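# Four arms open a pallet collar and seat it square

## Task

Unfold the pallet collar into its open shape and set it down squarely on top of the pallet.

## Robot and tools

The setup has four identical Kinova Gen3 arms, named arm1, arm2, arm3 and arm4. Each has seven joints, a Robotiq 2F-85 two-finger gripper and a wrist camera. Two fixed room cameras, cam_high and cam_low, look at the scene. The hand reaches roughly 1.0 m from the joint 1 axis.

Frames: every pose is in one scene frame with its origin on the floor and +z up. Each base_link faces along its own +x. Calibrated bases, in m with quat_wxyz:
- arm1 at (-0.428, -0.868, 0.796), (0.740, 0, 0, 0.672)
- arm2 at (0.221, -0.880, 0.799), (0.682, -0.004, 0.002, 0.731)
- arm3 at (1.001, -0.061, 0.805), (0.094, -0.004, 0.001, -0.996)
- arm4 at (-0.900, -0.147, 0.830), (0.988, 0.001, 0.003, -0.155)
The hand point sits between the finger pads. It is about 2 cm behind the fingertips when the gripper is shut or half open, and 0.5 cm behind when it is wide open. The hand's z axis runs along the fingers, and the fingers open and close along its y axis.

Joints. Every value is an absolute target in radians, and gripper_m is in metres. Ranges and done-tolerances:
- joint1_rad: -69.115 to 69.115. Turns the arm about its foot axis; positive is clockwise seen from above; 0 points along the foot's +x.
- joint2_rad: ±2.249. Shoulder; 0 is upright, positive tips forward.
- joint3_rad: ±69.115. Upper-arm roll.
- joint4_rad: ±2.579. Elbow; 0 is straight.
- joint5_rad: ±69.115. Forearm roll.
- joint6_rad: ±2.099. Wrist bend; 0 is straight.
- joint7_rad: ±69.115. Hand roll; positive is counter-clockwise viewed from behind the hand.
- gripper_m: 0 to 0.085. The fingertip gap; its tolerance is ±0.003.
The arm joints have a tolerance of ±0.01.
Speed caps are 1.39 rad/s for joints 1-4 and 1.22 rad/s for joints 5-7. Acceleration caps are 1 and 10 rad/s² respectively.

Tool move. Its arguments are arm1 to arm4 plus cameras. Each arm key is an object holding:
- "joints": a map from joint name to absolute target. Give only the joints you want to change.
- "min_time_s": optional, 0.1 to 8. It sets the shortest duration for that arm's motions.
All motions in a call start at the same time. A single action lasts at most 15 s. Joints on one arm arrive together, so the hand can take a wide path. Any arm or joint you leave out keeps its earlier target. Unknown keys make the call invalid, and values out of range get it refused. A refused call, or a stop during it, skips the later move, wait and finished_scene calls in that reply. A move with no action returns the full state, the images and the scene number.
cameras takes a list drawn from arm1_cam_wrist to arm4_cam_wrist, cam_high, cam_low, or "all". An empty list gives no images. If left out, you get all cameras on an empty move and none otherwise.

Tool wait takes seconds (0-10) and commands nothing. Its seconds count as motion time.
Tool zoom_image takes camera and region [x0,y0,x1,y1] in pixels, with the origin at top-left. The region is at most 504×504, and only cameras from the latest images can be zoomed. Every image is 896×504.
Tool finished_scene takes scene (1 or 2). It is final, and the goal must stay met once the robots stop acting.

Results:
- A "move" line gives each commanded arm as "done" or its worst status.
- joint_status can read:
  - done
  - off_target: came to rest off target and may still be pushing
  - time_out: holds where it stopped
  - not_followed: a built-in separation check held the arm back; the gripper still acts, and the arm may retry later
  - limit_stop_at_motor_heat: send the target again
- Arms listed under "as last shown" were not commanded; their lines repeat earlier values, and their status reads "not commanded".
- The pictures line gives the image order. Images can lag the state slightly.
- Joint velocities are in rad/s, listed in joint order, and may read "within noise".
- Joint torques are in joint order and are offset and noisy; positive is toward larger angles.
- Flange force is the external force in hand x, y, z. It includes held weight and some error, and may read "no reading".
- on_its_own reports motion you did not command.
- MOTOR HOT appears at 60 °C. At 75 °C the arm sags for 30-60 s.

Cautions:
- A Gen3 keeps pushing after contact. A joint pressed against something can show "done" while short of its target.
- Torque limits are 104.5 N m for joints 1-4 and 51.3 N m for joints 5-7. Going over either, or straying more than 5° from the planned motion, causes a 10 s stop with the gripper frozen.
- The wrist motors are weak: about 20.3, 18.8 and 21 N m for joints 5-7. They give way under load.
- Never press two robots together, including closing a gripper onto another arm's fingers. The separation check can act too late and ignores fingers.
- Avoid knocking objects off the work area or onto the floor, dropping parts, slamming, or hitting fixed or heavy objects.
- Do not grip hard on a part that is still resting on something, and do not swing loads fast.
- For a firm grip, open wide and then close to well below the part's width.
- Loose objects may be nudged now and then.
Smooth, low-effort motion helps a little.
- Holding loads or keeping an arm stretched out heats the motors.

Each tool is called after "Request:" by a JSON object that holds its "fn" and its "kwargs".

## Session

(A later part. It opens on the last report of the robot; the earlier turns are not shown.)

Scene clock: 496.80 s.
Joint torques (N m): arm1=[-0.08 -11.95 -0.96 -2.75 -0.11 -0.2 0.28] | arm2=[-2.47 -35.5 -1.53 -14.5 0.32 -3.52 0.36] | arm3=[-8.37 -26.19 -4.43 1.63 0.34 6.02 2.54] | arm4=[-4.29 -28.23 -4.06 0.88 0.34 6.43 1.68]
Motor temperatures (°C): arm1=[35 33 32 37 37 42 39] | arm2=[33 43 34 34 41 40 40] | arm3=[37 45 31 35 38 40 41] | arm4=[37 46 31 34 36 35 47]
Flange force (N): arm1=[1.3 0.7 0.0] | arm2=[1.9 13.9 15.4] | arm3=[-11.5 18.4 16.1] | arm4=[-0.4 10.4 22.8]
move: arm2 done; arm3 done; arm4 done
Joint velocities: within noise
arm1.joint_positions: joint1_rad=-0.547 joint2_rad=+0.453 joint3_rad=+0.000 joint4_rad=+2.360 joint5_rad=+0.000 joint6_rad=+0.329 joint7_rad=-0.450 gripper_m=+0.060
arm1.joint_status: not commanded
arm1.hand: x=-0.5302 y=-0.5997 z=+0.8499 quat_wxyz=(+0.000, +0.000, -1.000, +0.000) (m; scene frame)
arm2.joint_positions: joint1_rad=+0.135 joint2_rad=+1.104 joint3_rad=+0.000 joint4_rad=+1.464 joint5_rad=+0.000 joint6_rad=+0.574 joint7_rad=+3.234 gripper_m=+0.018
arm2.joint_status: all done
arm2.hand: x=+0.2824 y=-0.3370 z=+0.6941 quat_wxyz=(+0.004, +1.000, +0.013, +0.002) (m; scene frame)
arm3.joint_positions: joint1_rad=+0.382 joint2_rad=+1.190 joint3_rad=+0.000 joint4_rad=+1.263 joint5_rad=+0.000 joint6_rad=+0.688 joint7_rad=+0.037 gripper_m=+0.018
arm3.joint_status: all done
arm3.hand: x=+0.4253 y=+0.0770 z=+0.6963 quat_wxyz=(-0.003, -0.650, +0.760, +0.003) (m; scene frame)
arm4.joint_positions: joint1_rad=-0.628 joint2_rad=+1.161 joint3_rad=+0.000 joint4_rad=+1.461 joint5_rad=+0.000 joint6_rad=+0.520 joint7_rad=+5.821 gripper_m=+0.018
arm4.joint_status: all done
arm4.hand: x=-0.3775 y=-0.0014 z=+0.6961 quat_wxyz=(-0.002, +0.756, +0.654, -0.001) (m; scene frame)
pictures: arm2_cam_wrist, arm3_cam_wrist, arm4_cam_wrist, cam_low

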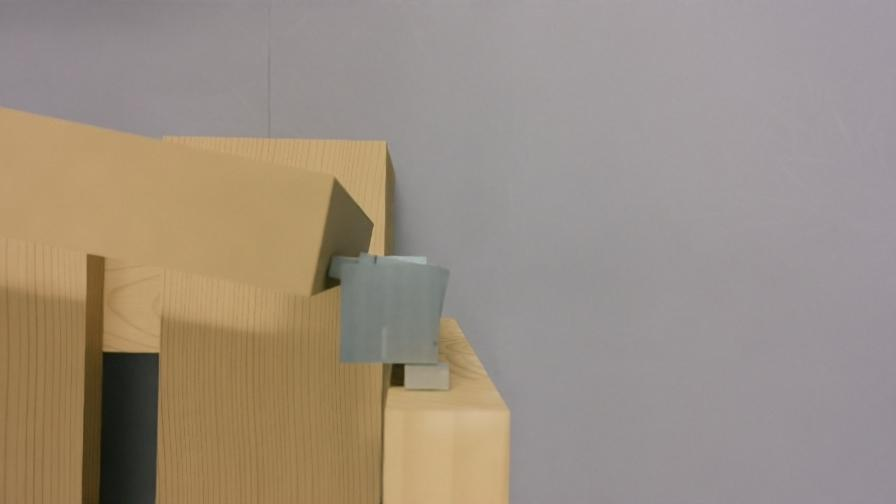

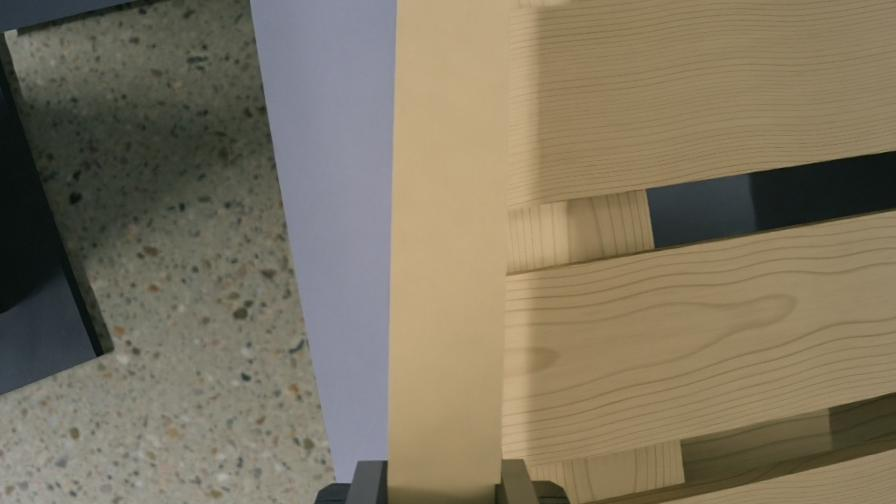

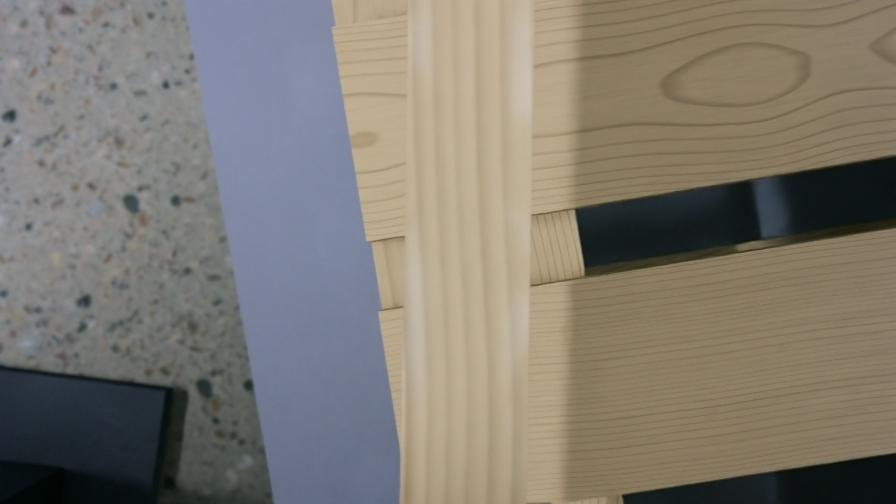

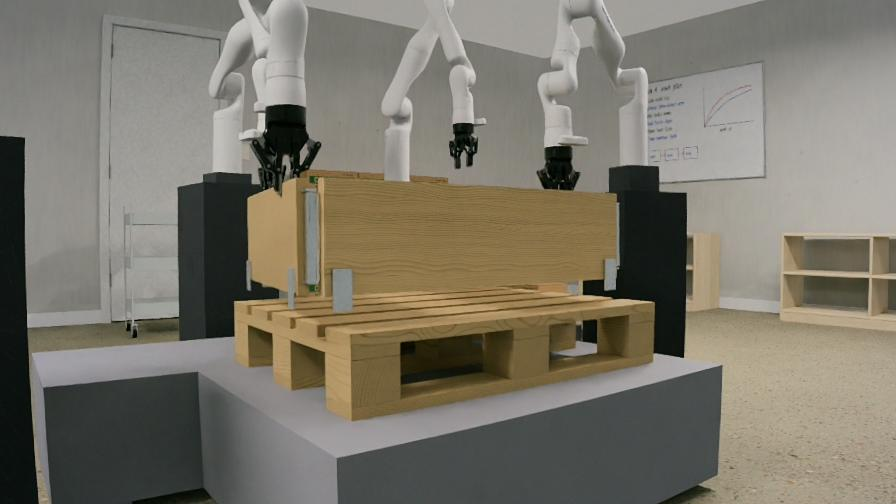

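Request:
{"fn": "move", "kwargs": {"arm2": {"joints":{"joint1_rad":0.1846,"joint2_rad":1.1532,"joint4_rad":1.3118,"joint6_rad":0.6766,"joint7_rad":3.2851},"min_time_s":2.6}, "arm3": {"joints":{"joint1_rad":0.4314,"joint2_rad":1.2774,"joint4_rad":1.0180,"joint6_rad":0.8462,"joint7_rad":0.2491},"min_time_s":2.6}, "arm4": {"joints":{"joint1_rad":-0.6984,"joint2_rad":1.1502,"joint4_rad":1.4982,"joint6_rad":0.4933,"joint7_rad":5.9142},"min_time_s":2.6}, "arm1": {"joints":{"joint1_rad":-0.1826,"joint2_rad":0.7900,"joint4_rad":1.7850,"joint6_rad":0.5666,"joint7_rad":-0.0863},"min_time_s":3}, "cameras": ["arm1_cam_wrist","arm4_cam_wrist","arm2_cam_wrist","arm3_cam_wrist","cam_low"]}}

Scene clock: 508.83 s.
Joint torques (N m): arm1=[-0.08 -19.43 -0.83 -4.58 -0.09 -0.15 0.27] | arm2=[-4.86 -38.18 -3.4 -16.63 -0.13 -4.35 0.7] | arm3=[-10.57 -29.88 -5.51 -2.75 -1.13 4.96 2.33] | arm4=[-3.21 -31.15 -2.94 -3.5 0.45 3.91 1.42]
Motor temperatures (°C): arm1=[35 33 32 37 37 42 39] | arm2=[33 43 34 35 41 40 40] | arm3=[37 44 31 35 38 41 41] | arm4=[37 46 31 34 36 35 47]
Flange force (N): arm1=[0.7 1.6 0.4] | arm2=[4.2 16.1 15.5] | arm3=[-16.4 9.4 15.7] | arm4=[-2.6 2.0 22.9]
move: arm1 done; arm2 done; arm3 done; arm4 done
Joint velocities: within noise
arm1.joint_positions: joint1_rad=-0.183 joint2_rad=+0.790 joint3_rad=+0.000 joint4_rad=+1.785 joint5_rad=+0.000 joint6_rad=+0.567 joint7_rad=-0.086 gripper_m=+0.060
arm1.joint_status: all done
arm1.hand: x=-0.4437 y=-0.3996 z=+0.7999 quat_wxyz=(+0.000, +0.000, -1.000, +0.000) (m; scene frame)
arm2.joint_positions: joint1_rad=+0.185 joint2_rad=+1.153 joint3_rad=+0.000 joint4_rad=+1.312 joint5_rad=+0.000 joint6_rad=+0.677 joint7_rad=+3.285 gripper_m=+0.018
arm2.joint_status: all done
arm2.hand: x=+0.3135 y=-0.3060 z=+0.6940 quat_wxyz=(+0.004, +1.000, +0.014, +0.002) (m; scene frame)
arm3.joint_positions: joint1_rad=+0.431 joint2_rad=+1.277 joint3_rad=+0.000 joint4_rad=+1.018 joint5_rad=+0.000 joint6_rad=+0.846 joint7_rad=+0.249 gripper_m=+0.018
arm3.joint_status: all done
arm3.hand: x=+0.3863 y=+0.1164 z=+0.6966 quat_wxyz=(-0.003, -0.709, +0.705, +0.003) (m; scene frame)
arm4.joint_positions: joint1_rad=-0.698 joint2_rad=+1.150 joint3_rad=+0.000 joint4_rad=+1.498 joint5_rad=+0.000 joint6_rad=+0.493 joint7_rad=+5.914 gripper_m=+0.018
arm4.joint_status: all done
arm4.hand: x=-0.3977 y=+0.0315 z=+0.6962 quat_wxyz=(-0.002, +0.700, +0.714, -0.001) (m; scene frame)
pictures: arm1_cam_wrist, arm2_cam_wrist, arm3_cam_wrist, arm4_cam_wrist, cam_low

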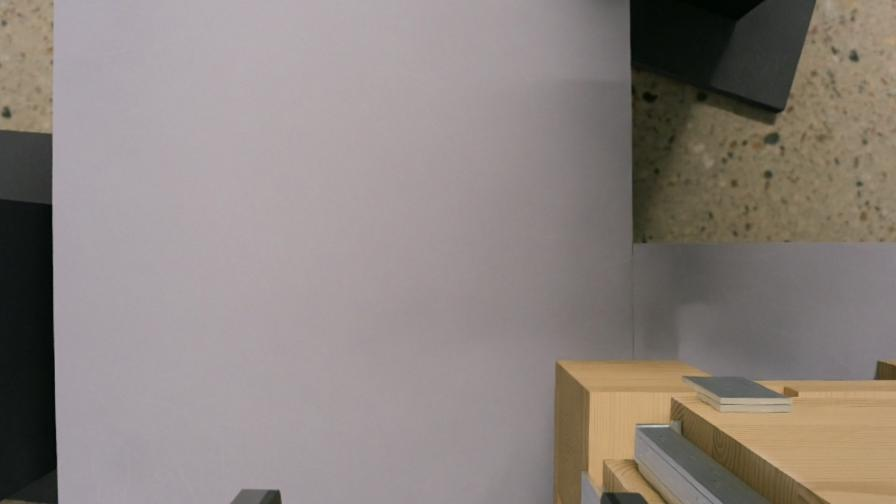

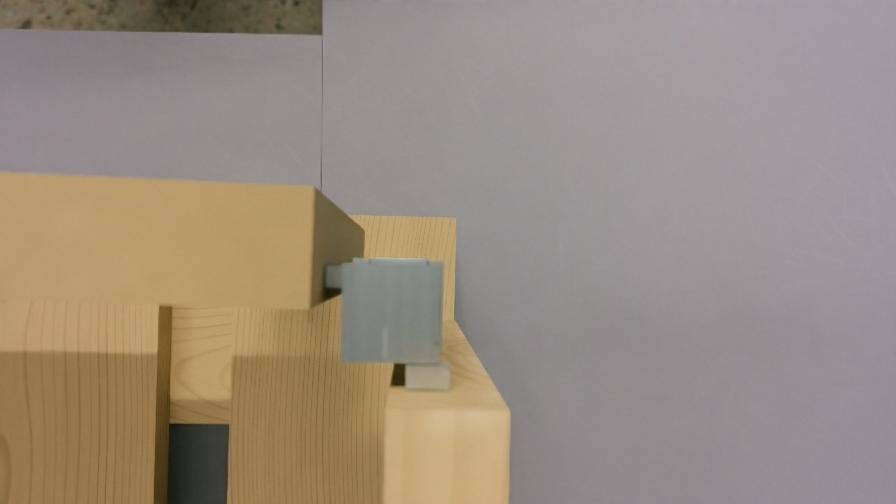

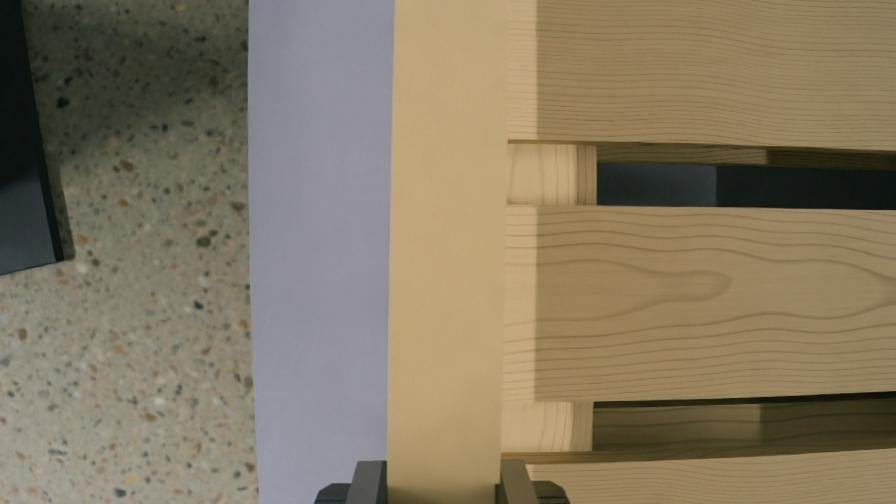

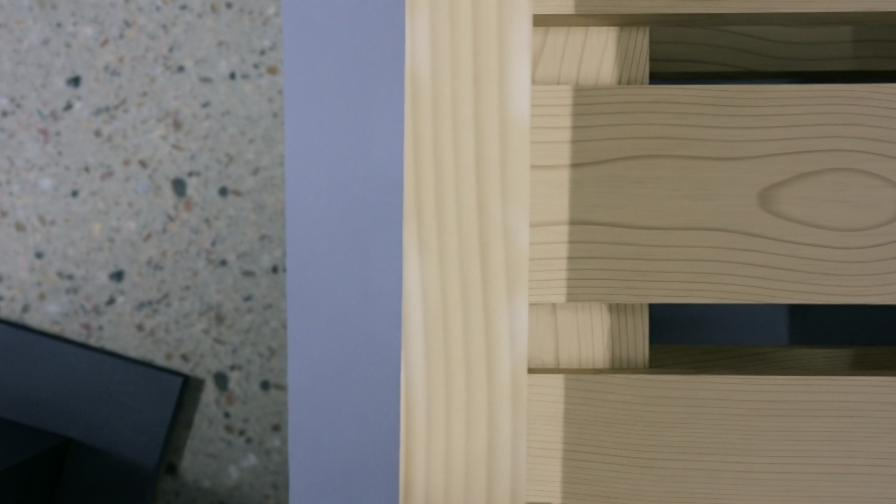

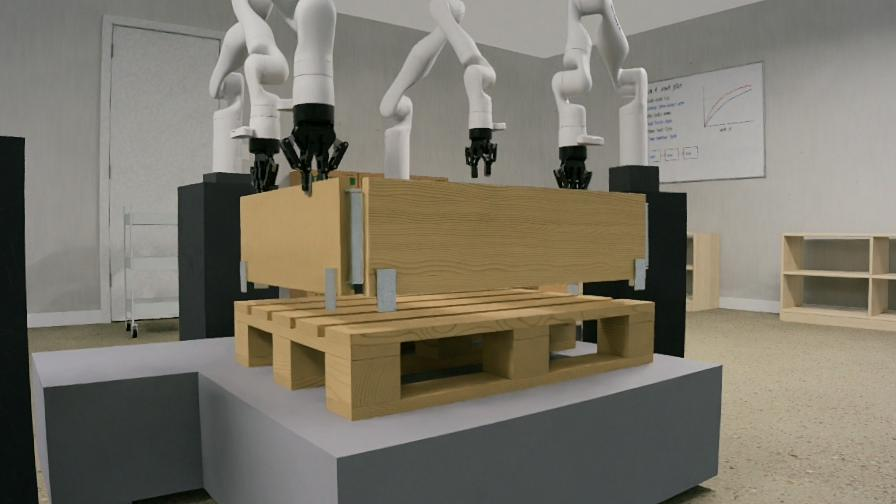

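Request:
{"fn": "zoom_image", "kwargs": {"camera": "arm1_cam_wrist", "region": [520, 330, 896, 504]}}

Request:
{"fn": "zoom_image", "kwargs": {"camera": "cam_low", "region": [220, 160, 420, 360]}}

Request:
{"fn": "zoom_image", "kwargs": {"camera": "cam_low", "region": [480, 160, 680, 360]}}

Scaled by 1.340 from the camera's 896x504 image, which has a finer 1280x720 frame.

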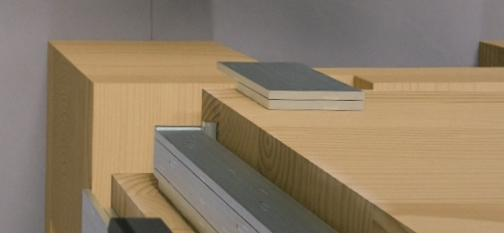

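Scaled by 2.520 from the camera's 896x504 image, which has a finer 1280x720 frame.

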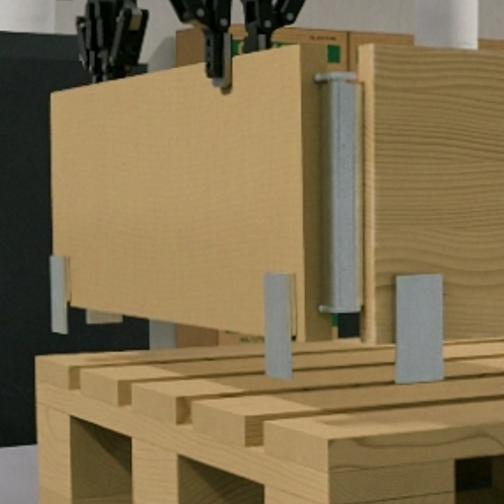

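Scaled by 2.520 from the camera's 896x504 image, which has a finer 1280x720 frame.

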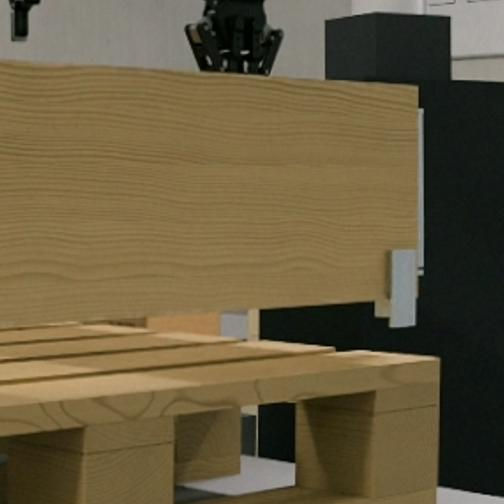

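Request:
{"fn": "move", "kwargs": {"cameras": ["arm2_cam_wrist","arm1_cam_wrist"]}}

Request:
{"fn": "zoom_image", "kwargs": {"camera": "arm2_cam_wrist", "region": [280, 160, 540, 420]}}

Request:
{"fn": "zoom_image", "kwargs": {"camera": "arm1_cam_wrist", "region": [540, 340, 720, 504]}}

Scene clock: 538.47 s.
Joint torques (N m): arm1=[-0.03 -19.35 -0.84 -4.55 -0.15 -0.14 0.27] | arm2=[-4.87 -38.21 -3.43 -16.66 -0.12 -4.36 0.69] | arm3=[-10.67 -29.83 -5.55 -2.65 -1.09 4.92 2.35] | arm4=[-3.23 -31.18 -2.9 -3.47 0.45 3.91 1.41]
Motor temperatures (°C): arm1=[35 33 32 37 37 42 39] | arm2=[33 45 34 35 41 40 40] | arm3=[37 44 31 35 38 41 41] | arm4=[37 47 31 34 36 35 47]
Flange force (N): arm1=[0.8 1.6 0.2] | arm2=[4.2 16.1 15.5] | arm3=[-16.6 9.9 15.7] | arm4=[-2.6 2.2 23.0]
Joint velocities: within noise
arm1.joint_positions: joint1_rad=-0.183 joint2_rad=+0.790 joint3_rad=+0.000 joint4_rad=+1.785 joint5_rad=+0.000 joint6_rad=+0.567 joint7_rad=-0.086 gripper_m=+0.060
arm1.joint_status: all done
arm1.hand: x=-0.4437 y=-0.3996 z=+0.7999 quat_wxyz=(+0.000, +0.000, -1.000, +0.000) (m; scene frame)
arm2.joint_positions: joint1_rad=+0.185 joint2_rad=+1.153 joint3_rad=+0.000 joint4_rad=+1.312 joint5_rad=+0.000 joint6_rad=+0.677 joint7_rad=+3.285 gripper_m=+0.018
arm2.joint_status: all done
arm2.hand: x=+0.3135 y=-0.3060 z=+0.6940 quat_wxyz=(+0.004, +1.000, +0.014, +0.002) (m; scene frame)
arm3.joint_positions: joint1_rad=+0.431 joint2_rad=+1.277 joint3_rad=+0.000 joint4_rad=+1.018 joint5_rad=+0.000 joint6_rad=+0.846 joint7_rad=+0.249 gripper_m=+0.018
arm3.joint_status: all done
arm3.hand: x=+0.3863 y=+0.1164 z=+0.6966 quat_wxyz=(-0.003, -0.709, +0.705, +0.003) (m; scene frame)
arm4.joint_positions: joint1_rad=-0.698 joint2_rad=+1.150 joint3_rad=+0.000 joint4_rad=+1.498 joint5_rad=+0.000 joint6_rad=+0.493 joint7_rad=+5.914 gripper_m=+0.018
arm4.joint_status: all done
arm4.hand: x=-0.3976 y=+0.0315 z=+0.6962 quat_wxyz=(-0.002, +0.700, +0.714, -0.001) (m; scene frame)
pictures: arm1_cam_wrist, arm2_cam_wrist

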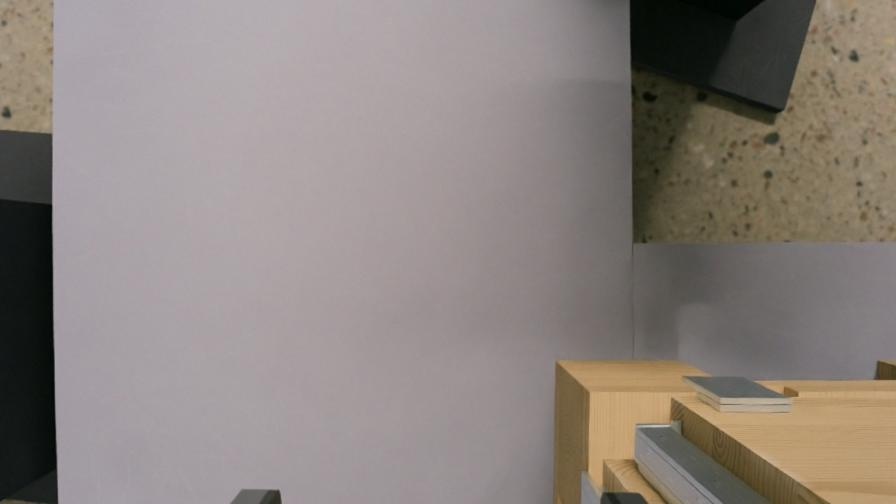

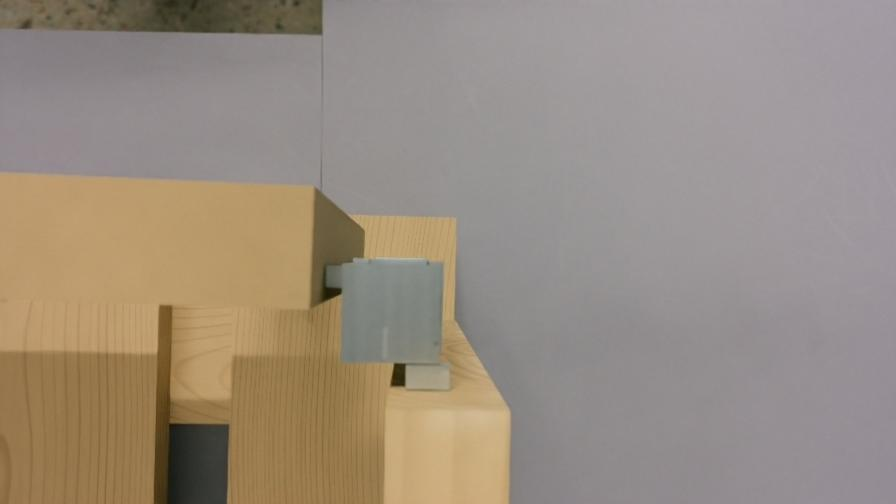

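Scaled by 1.938 from the camera's 896x504 image, which has a finer 1280x720 frame.

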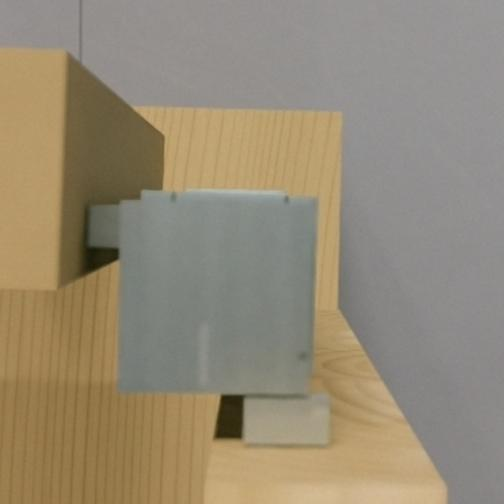

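Scaled by 2.800 from the camera's 896x504 image, which has a finer 1280x720 frame.

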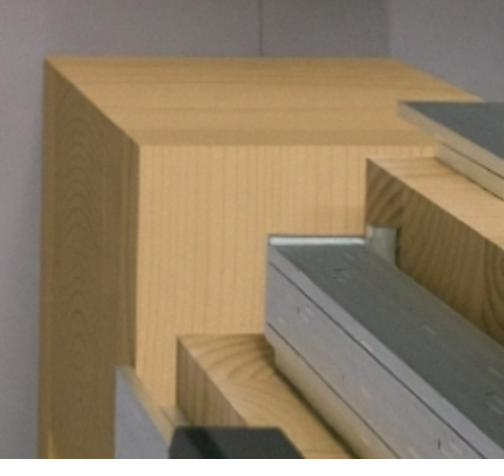

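Request:
{"fn": "move", "kwargs": {"arm2": {"joints":{"joint1_rad":0.1962,"joint2_rad":1.1742,"joint4_rad":1.3107,"joint6_rad":0.6567,"joint7_rad":3.2927},"min_time_s":2}, "arm3": {"joints":{"joint1_rad":0.4337,"joint2_rad":1.2929,"joint4_rad":1.0383,"joint6_rad":0.8104,"joint7_rad":0.2514},"min_time_s":2}, "arm4": {"joints":{"joint1_rad":-0.6952,"joint2_rad":1.1879,"joint4_rad":1.4578,"joint6_rad":0.4959,"joint7_rad":5.9174},"min_time_s":2}, "cameras": ["arm1_cam_wrist","arm4_cam_wrist","arm2_cam_wrist","arm3_cam_wrist","cam_low"]}}

Request:
{"fn": "zoom_image", "kwargs": {"camera": "arm2_cam_wrist", "region": [280, 160, 540, 420]}}

Request:
{"fn": "zoom_image", "kwargs": {"camera": "arm1_cam_wrist", "region": [540, 340, 720, 504]}}

Request:
{"fn": "zoom_image", "kwargs": {"camera": "cam_low", "region": [220, 260, 420, 360]}}

Request:
{"fn": "zoom_image", "kwargs": {"camera": "cam_low", "region": [560, 240, 680, 330]}}

Scene clock: 558.30 s.
Joint torques (N m): arm1=[-0.09 -19.41 -0.86 -4.58 -0.1 -0.17 0.23] | arm2=[-4.69 -35.93 -3.5 -11.25 -0.14 -1.38 0.71] | arm3=[-4.49 -30.38 0.08 -4.68 1.24 3.11 2.19] | arm4=[-2.46 -33.45 -2.26 -6.44 0.42 2.31 1.28]
Motor temperatures (°C): arm1=[35 33 32 37 37 42 39] | arm2=[33 45 34 36 41 40 40] | arm3=[37 44 31 35 38 41 41] | arm4=[37 47 31 34 36 35 47]
Flange force (N): arm1=[0.6 1.6 0.3] | arm2=[5.9 5.2 18.0] | arm3=[-6.0 7.0 13.5] | arm4=[-3.1 -3.3 22.2]
move: arm2 done; arm3 done; arm4 done
Joint velocities: within noise
arm1: as last shown
arm2.joint_positions: joint1_rad=+0.196 joint2_rad=+1.174 joint3_rad=+0.000 joint4_rad=+1.311 joint5_rad=+0.000 joint6_rad=+0.657 joint7_rad=+3.293 gripper_m=+0.018
arm2.joint_status: all done
arm2.hand: x=+0.3201 y=-0.3086 z=+0.6820 quat_wxyz=(+0.004, +1.000, +0.012, +0.002) (m; scene frame)
arm3.joint_positions: joint1_rad=+0.434 joint2_rad=+1.293 joint3_rad=+0.000 joint4_rad=+1.038 joint5_rad=+0.000 joint6_rad=+0.810 joint7_rad=+0.251 gripper_m=+0.018
arm3.joint_status: all done
arm3.hand: x=+0.3922 y=+0.1164 z=+0.6820 quat_wxyz=(-0.003, -0.709, +0.705, +0.003) (m; scene frame)
arm4.joint_positions: joint1_rad=-0.695 joint2_rad=+1.188 joint3_rad=+0.000 joint4_rad=+1.458 joint5_rad=+0.000 joint6_rad=+0.496 joint7_rad=+5.917 gripper_m=+0.018
arm4.joint_status: all done
arm4.hand: x=-0.3906 y=+0.0325 z=+0.6820 quat_wxyz=(-0.002, +0.700, +0.714, -0.001) (m; scene frame)
pictures: arm1_cam_wrist, arm2_cam_wrist, arm3_cam_wrist, arm4_cam_wrist, cam_low

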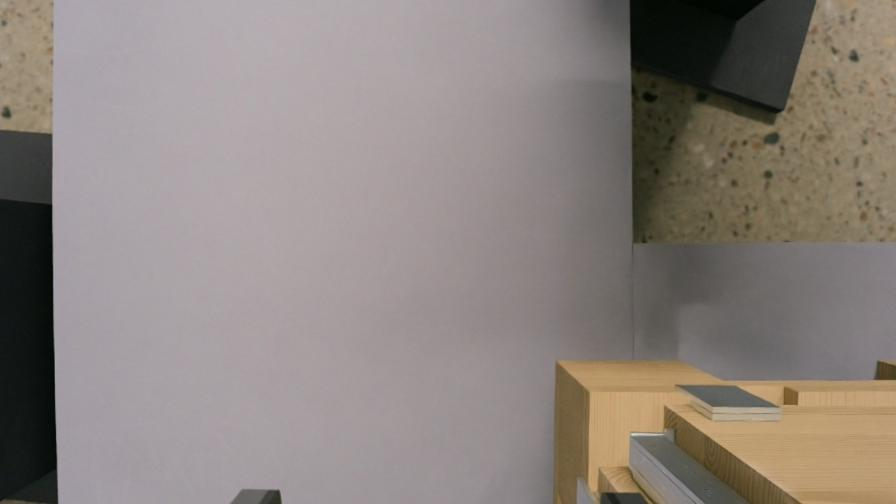

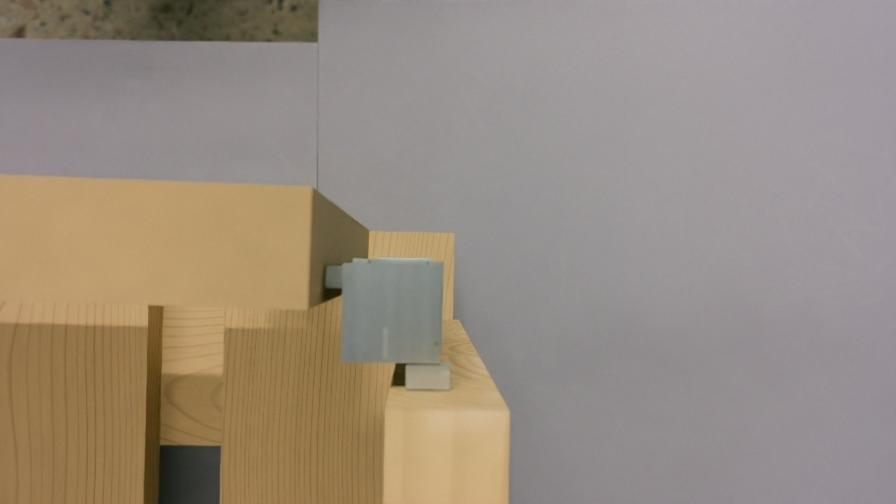

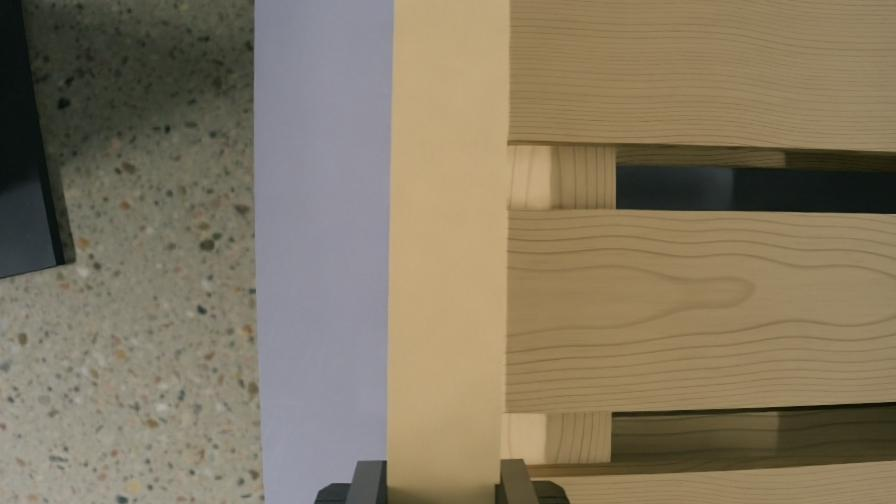

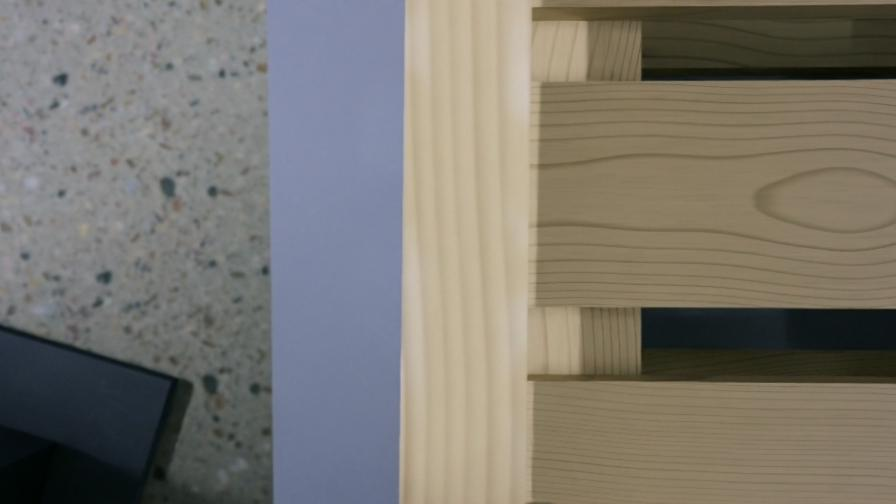

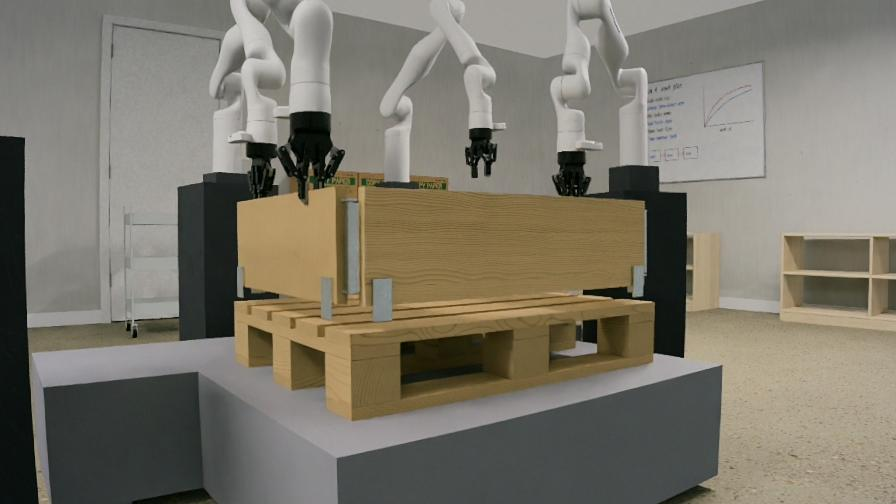

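Scaled by 1.938 from the camera's 896x504 image, which has a finer 1280x720 frame.

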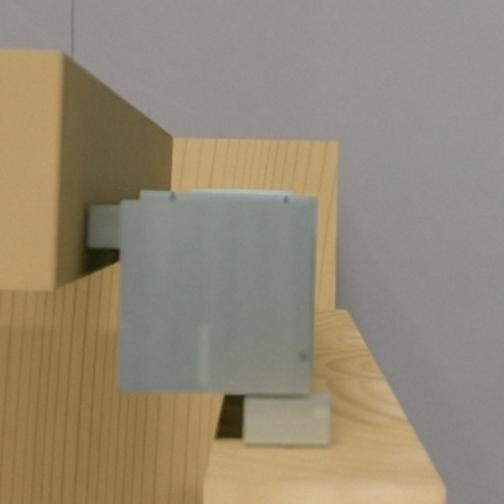

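Scaled by 2.800 from the camera's 896x504 image, which has a finer 1280x720 frame.

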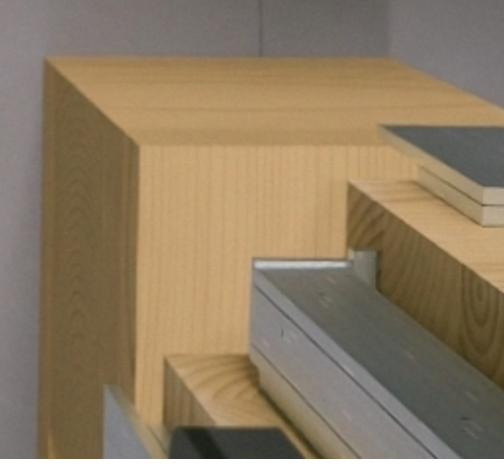

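Scaled by 2.520 from the camera's 896x504 image, which has a finer 1280x720 frame.

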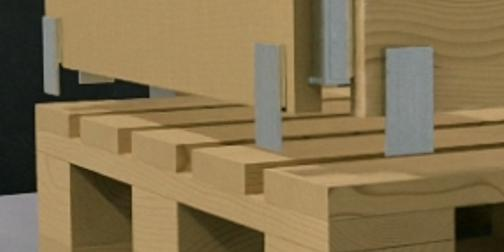

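Scaled by 4.200 from the camera's 896x504 image, which has a finer 1280x720 frame.

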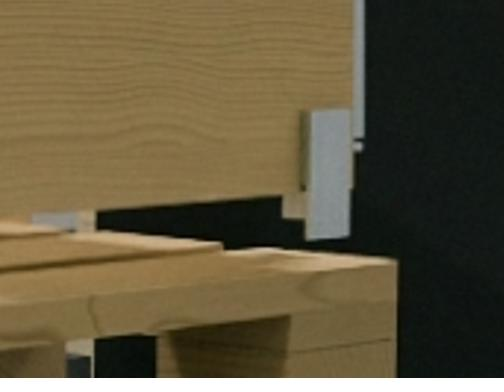

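Request:
{"fn": "move", "kwargs": {"cameras": ["cam_low","arm1_cam_wrist","arm2_cam_wrist","arm3_cam_wrist"]}}

Scene clock: 569.90 s.
Joint torques (N m): arm1=[-0.13 -19.48 -0.78 -4.58 -0.07 -0.21 0.25] | arm2=[-4.7 -35.89 -3.49 -11.28 -0.16 -1.37 0.74] | arm3=[-4.54 -30.31 0.04 -4.77 1.24 3.1 2.19] | arm4=[-2.44 -33.49 -2.22 -6.44 0.41 2.3 1.27]
Motor temperatures (°C): arm1=[35 33 32 37 37 42 39] | arm2=[33 46 34 36 41 40 40] | arm3=[37 44 31 35 38 41 41] | arm4=[37 47 31 34 36 35 47]
Flange force (N): arm1=[0.6 1.8 0.3] | arm2=[5.9 5.5 17.9] | arm3=[-5.9 6.5 13.3] | arm4=[-3.0 -3.2 22.3]
Joint velocities: within noise
arm1.joint_positions: joint1_rad=-0.183 joint2_rad=+0.790 joint3_rad=+0.000 joint4_rad=+1.785 joint5_rad=+0.000 joint6_rad=+0.567 joint7_rad=-0.086 gripper_m=+0.060
arm1.joint_status: not commanded
arm1.hand: x=-0.4437 y=-0.3996 z=+0.7999 quat_wxyz=(+0.000, +0.000, -1.000, +0.000) (m; scene frame)
arm2.joint_positions: joint1_rad=+0.196 joint2_rad=+1.174 joint3_rad=+0.000 joint4_rad=+1.311 joint5_rad=+0.000 joint6_rad=+0.657 joint7_rad=+3.293 gripper_m=+0.018
arm2.joint_status: all done
arm2.hand: x=+0.3201 y=-0.3086 z=+0.6820 quat_wxyz=(+0.004, +1.000, +0.012, +0.002) (m; scene frame)
arm3.joint_positions: joint1_rad=+0.434 joint2_rad=+1.293 joint3_rad=+0.000 joint4_rad=+1.038 joint5_rad=+0.000 joint6_rad=+0.810 joint7_rad=+0.251 gripper_m=+0.018
arm3.joint_status: all done
arm3.hand: x=+0.3922 y=+0.1165 z=+0.6820 quat_wxyz=(-0.003, -0.709, +0.705, +0.003) (m; scene frame)
arm4.joint_positions: joint1_rad=-0.695 joint2_rad=+1.188 joint3_rad=+0.000 joint4_rad=+1.458 joint5_rad=+0.000 joint6_rad=+0.496 joint7_rad=+5.917 gripper_m=+0.018
arm4.joint_status: all done
arm4.hand: x=-0.3906 y=+0.0325 z=+0.6820 quat_wxyz=(-0.002, +0.700, +0.714, -0.001) (m; scene frame)
pictures: arm1_cam_wrist, arm2_cam_wrist, arm3_cam_wrist, cam_low

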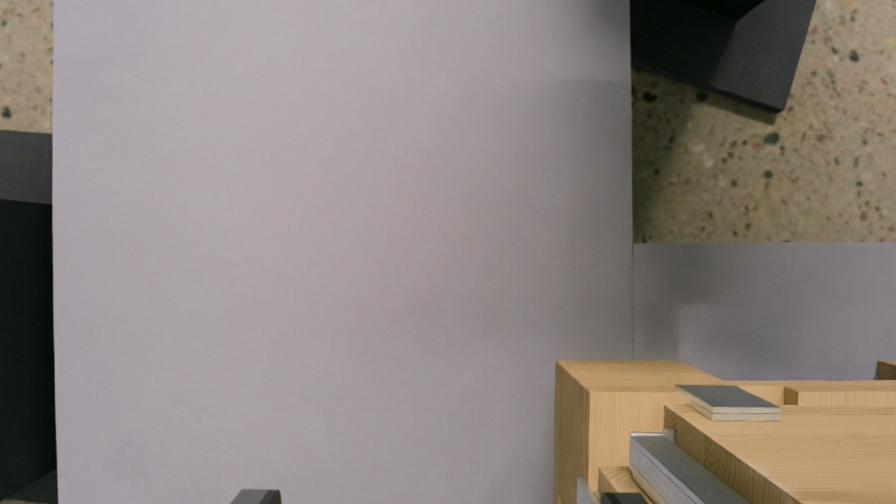

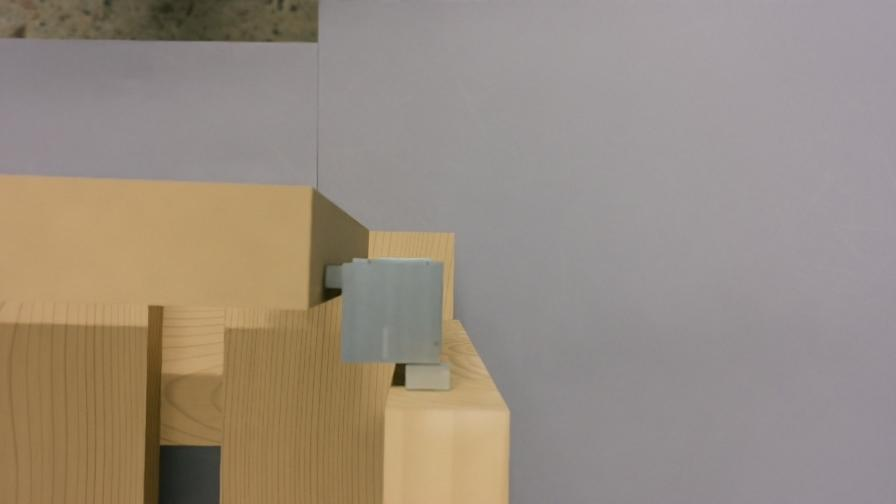

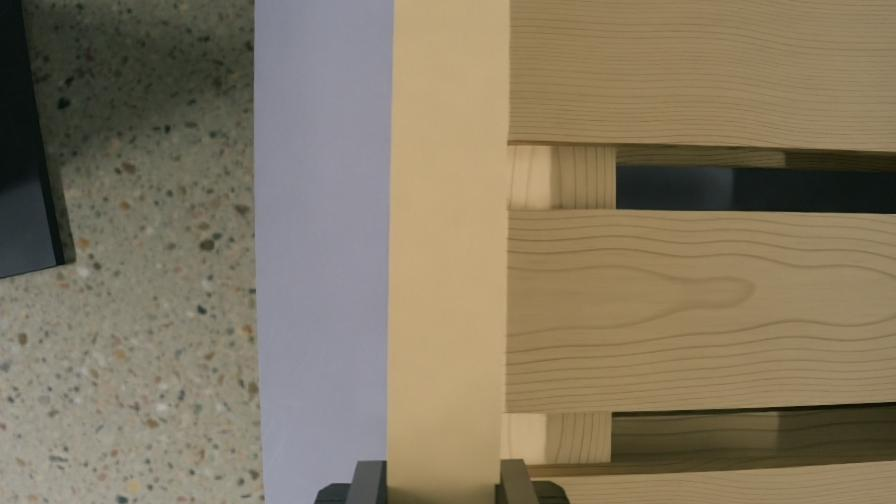

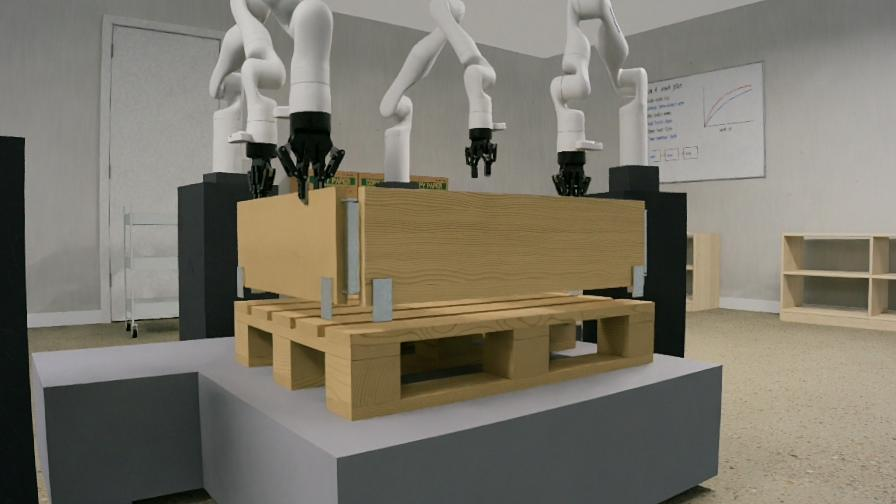

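Request:
{"fn": "zoom_image", "kwargs": {"camera": "cam_low", "region": [290, 190, 430, 350]}}

Request:
{"fn": "zoom_image", "kwargs": {"camera": "cam_low", "region": [590, 190, 670, 330]}}

Request:
{"fn": "zoom_image", "kwargs": {"camera": "cam_low", "region": [220, 190, 300, 330]}}

Scaled by 3.150 from the camera's 896x504 image, which has a finer 1280x720 frame.

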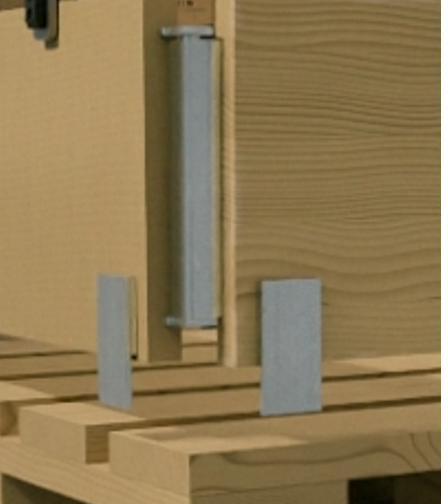

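Scaled by 3.600 from the camera's 896x504 image, which has a finer 1280x720 frame.

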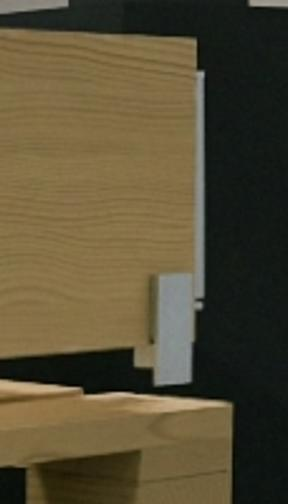

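Scaled by 3.600 from the camera's 896x504 image, which has a finer 1280x720 frame.

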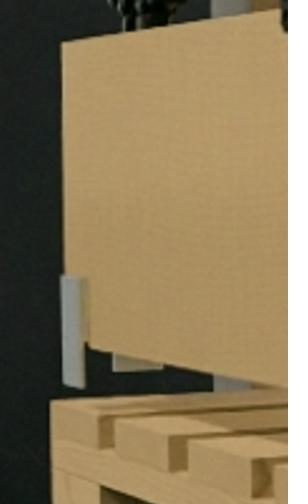

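Request:
{"fn": "move", "kwargs": {"arm2": {"joints": {"joint1_rad": 0.1959, "joint2_rad": 1.17617, "joint4_rad": 1.30485, "joint6_rad": 0.66058, "joint7_rad": 3.29245}, "min_time_s": 2.5}, "arm3": {"joints": {"joint1_rad": 0.43367, "joint2_rad": 1.30386, "joint4_rad": 1.00811, "joint6_rad": 0.82963, "joint7_rad": 0.26388}, "min_time_s": 2.5}, "arm4": {"joints": {"joint1_rad": -0.70031, "joint2_rad": 1.18398, "joint4_rad": 1.47186, "joint6_rad": 0.48575, "joint7_rad": 5.92479}, "min_time_s": 2.5}, "cameras": ["cam_low", "arm1_cam_wrist", "arm2_cam_wrist", "arm3_cam_wrist"]}}

Scene clock: 602.57 s.
Joint torques (N m): arm1=[-0.04 -19.36 -0.81 -4.52 -0.12 -0.17 0.26] | arm2=[-4.72 -36.53 -3.48 -12.51 -0.12 -2.02 0.73] | arm3=[-5.87 -30.08 -1.1 -4.2 0.78 3.65 2.26] | arm4=[-2.67 -32.91 -2.49 -5.59 0.39 2.65 1.26]
Motor temperatures (°C): arm1=[35 33 32 37 37 42 39] | arm2=[33 46 34 35 41 40 40] | arm3=[37 43 31 35 38 41 41] | arm4=[37 46 31 34 36 35 47]
Flange force (N): arm1=[0.8 1.8 0.2] | arm2=[5.4 7.9 17.4] | arm3=[-8.3 7.3 13.6] | arm4=[-3.0 -1.7 22.5]
move: arm2 done; arm3 done; arm4 done
Joint velocities: within noise
arm1: as last shown
arm2.joint_positions: joint1_rad=+0.196 joint2_rad=+1.176 joint3_rad=+0.000 joint4_rad=+1.305 joint5_rad=+0.000 joint6_rad=+0.661 joint7_rad=+3.292 gripper_m=+0.018
arm2.joint_status: all done
arm2.hand: x=+0.3200 y=-0.3072 z=+0.6820 quat_wxyz=(+0.004, +1.000, +0.012, +0.002) (m; scene frame)
arm3.joint_positions: joint1_rad=+0.434 joint2_rad=+1.304 joint3_rad=+0.000 joint4_rad=+1.008 joint5_rad=+0.000 joint6_rad=+0.830 joint7_rad=+0.264 gripper_m=+0.018
arm3.joint_status: all done
arm3.hand: x=+0.3870 y=+0.1177 z=+0.6820 quat_wxyz=(-0.003, -0.714, +0.700, +0.003) (m; scene frame)
arm4.joint_positions: joint1_rad=-0.700 joint2_rad=+1.184 joint3_rad=+0.000 joint4_rad=+1.472 joint5_rad=+0.000 joint6_rad=+0.486 joint7_rad=+5.925 gripper_m=+0.018
arm4.joint_status: all done
arm4.hand: x=-0.3947 y=+0.0338 z=+0.6820 quat_wxyz=(-0.002, +0.696, +0.718, -0.001) (m; scene frame)
pictures: arm1_cam_wrist, arm2_cam_wrist, arm3_cam_wrist, cam_low

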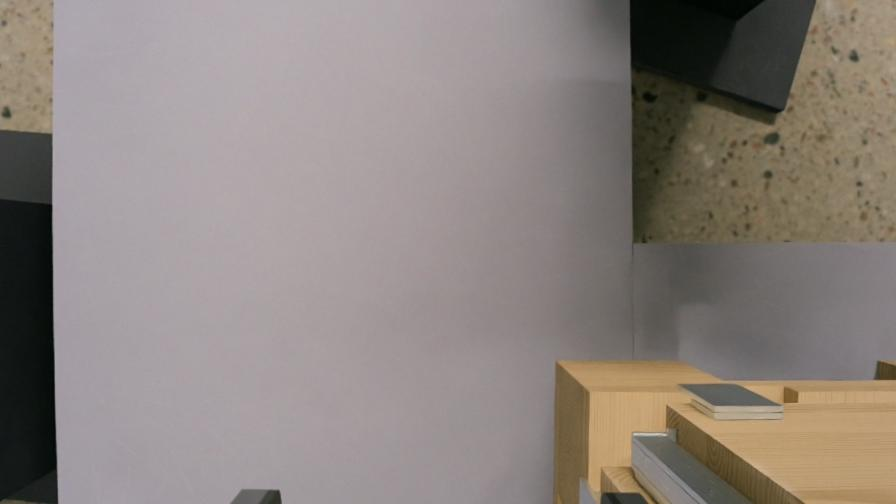

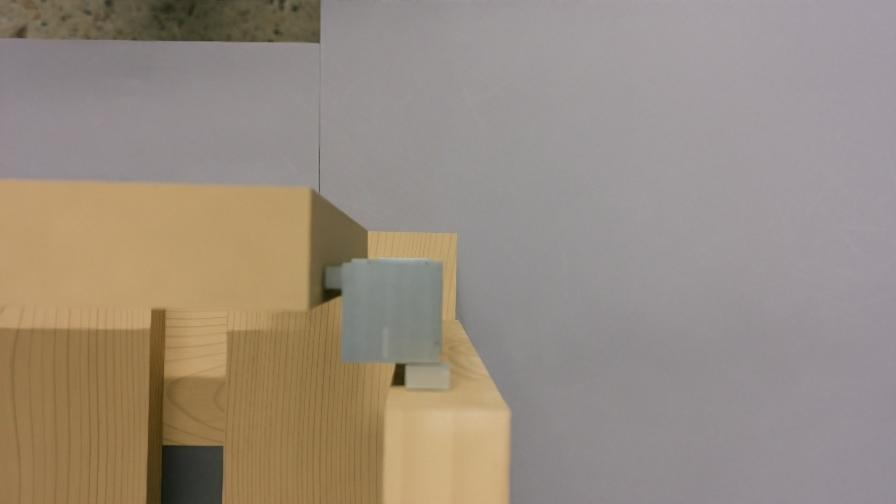

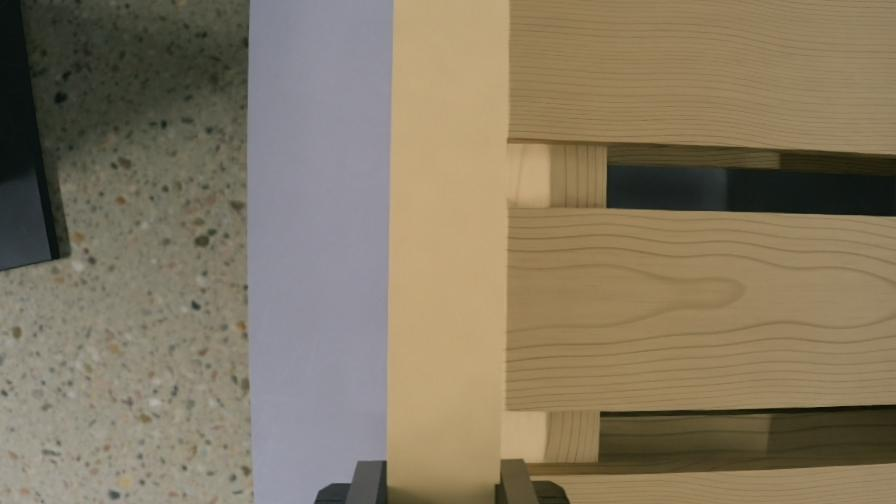

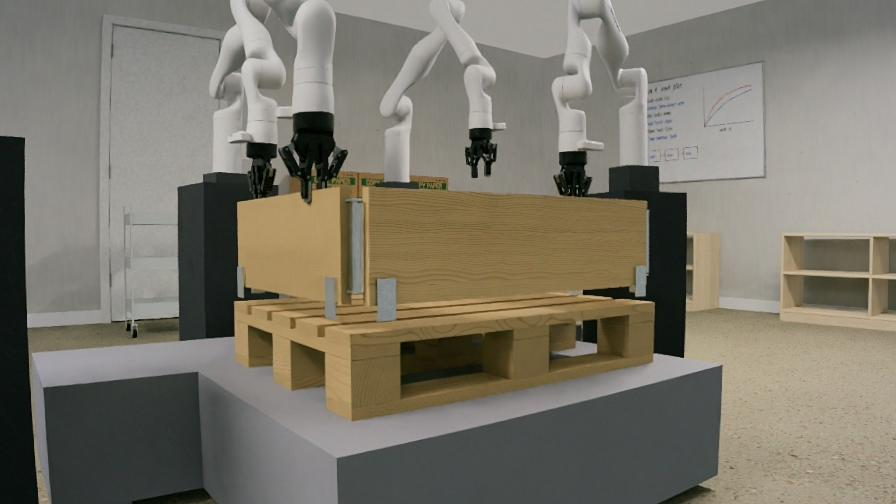

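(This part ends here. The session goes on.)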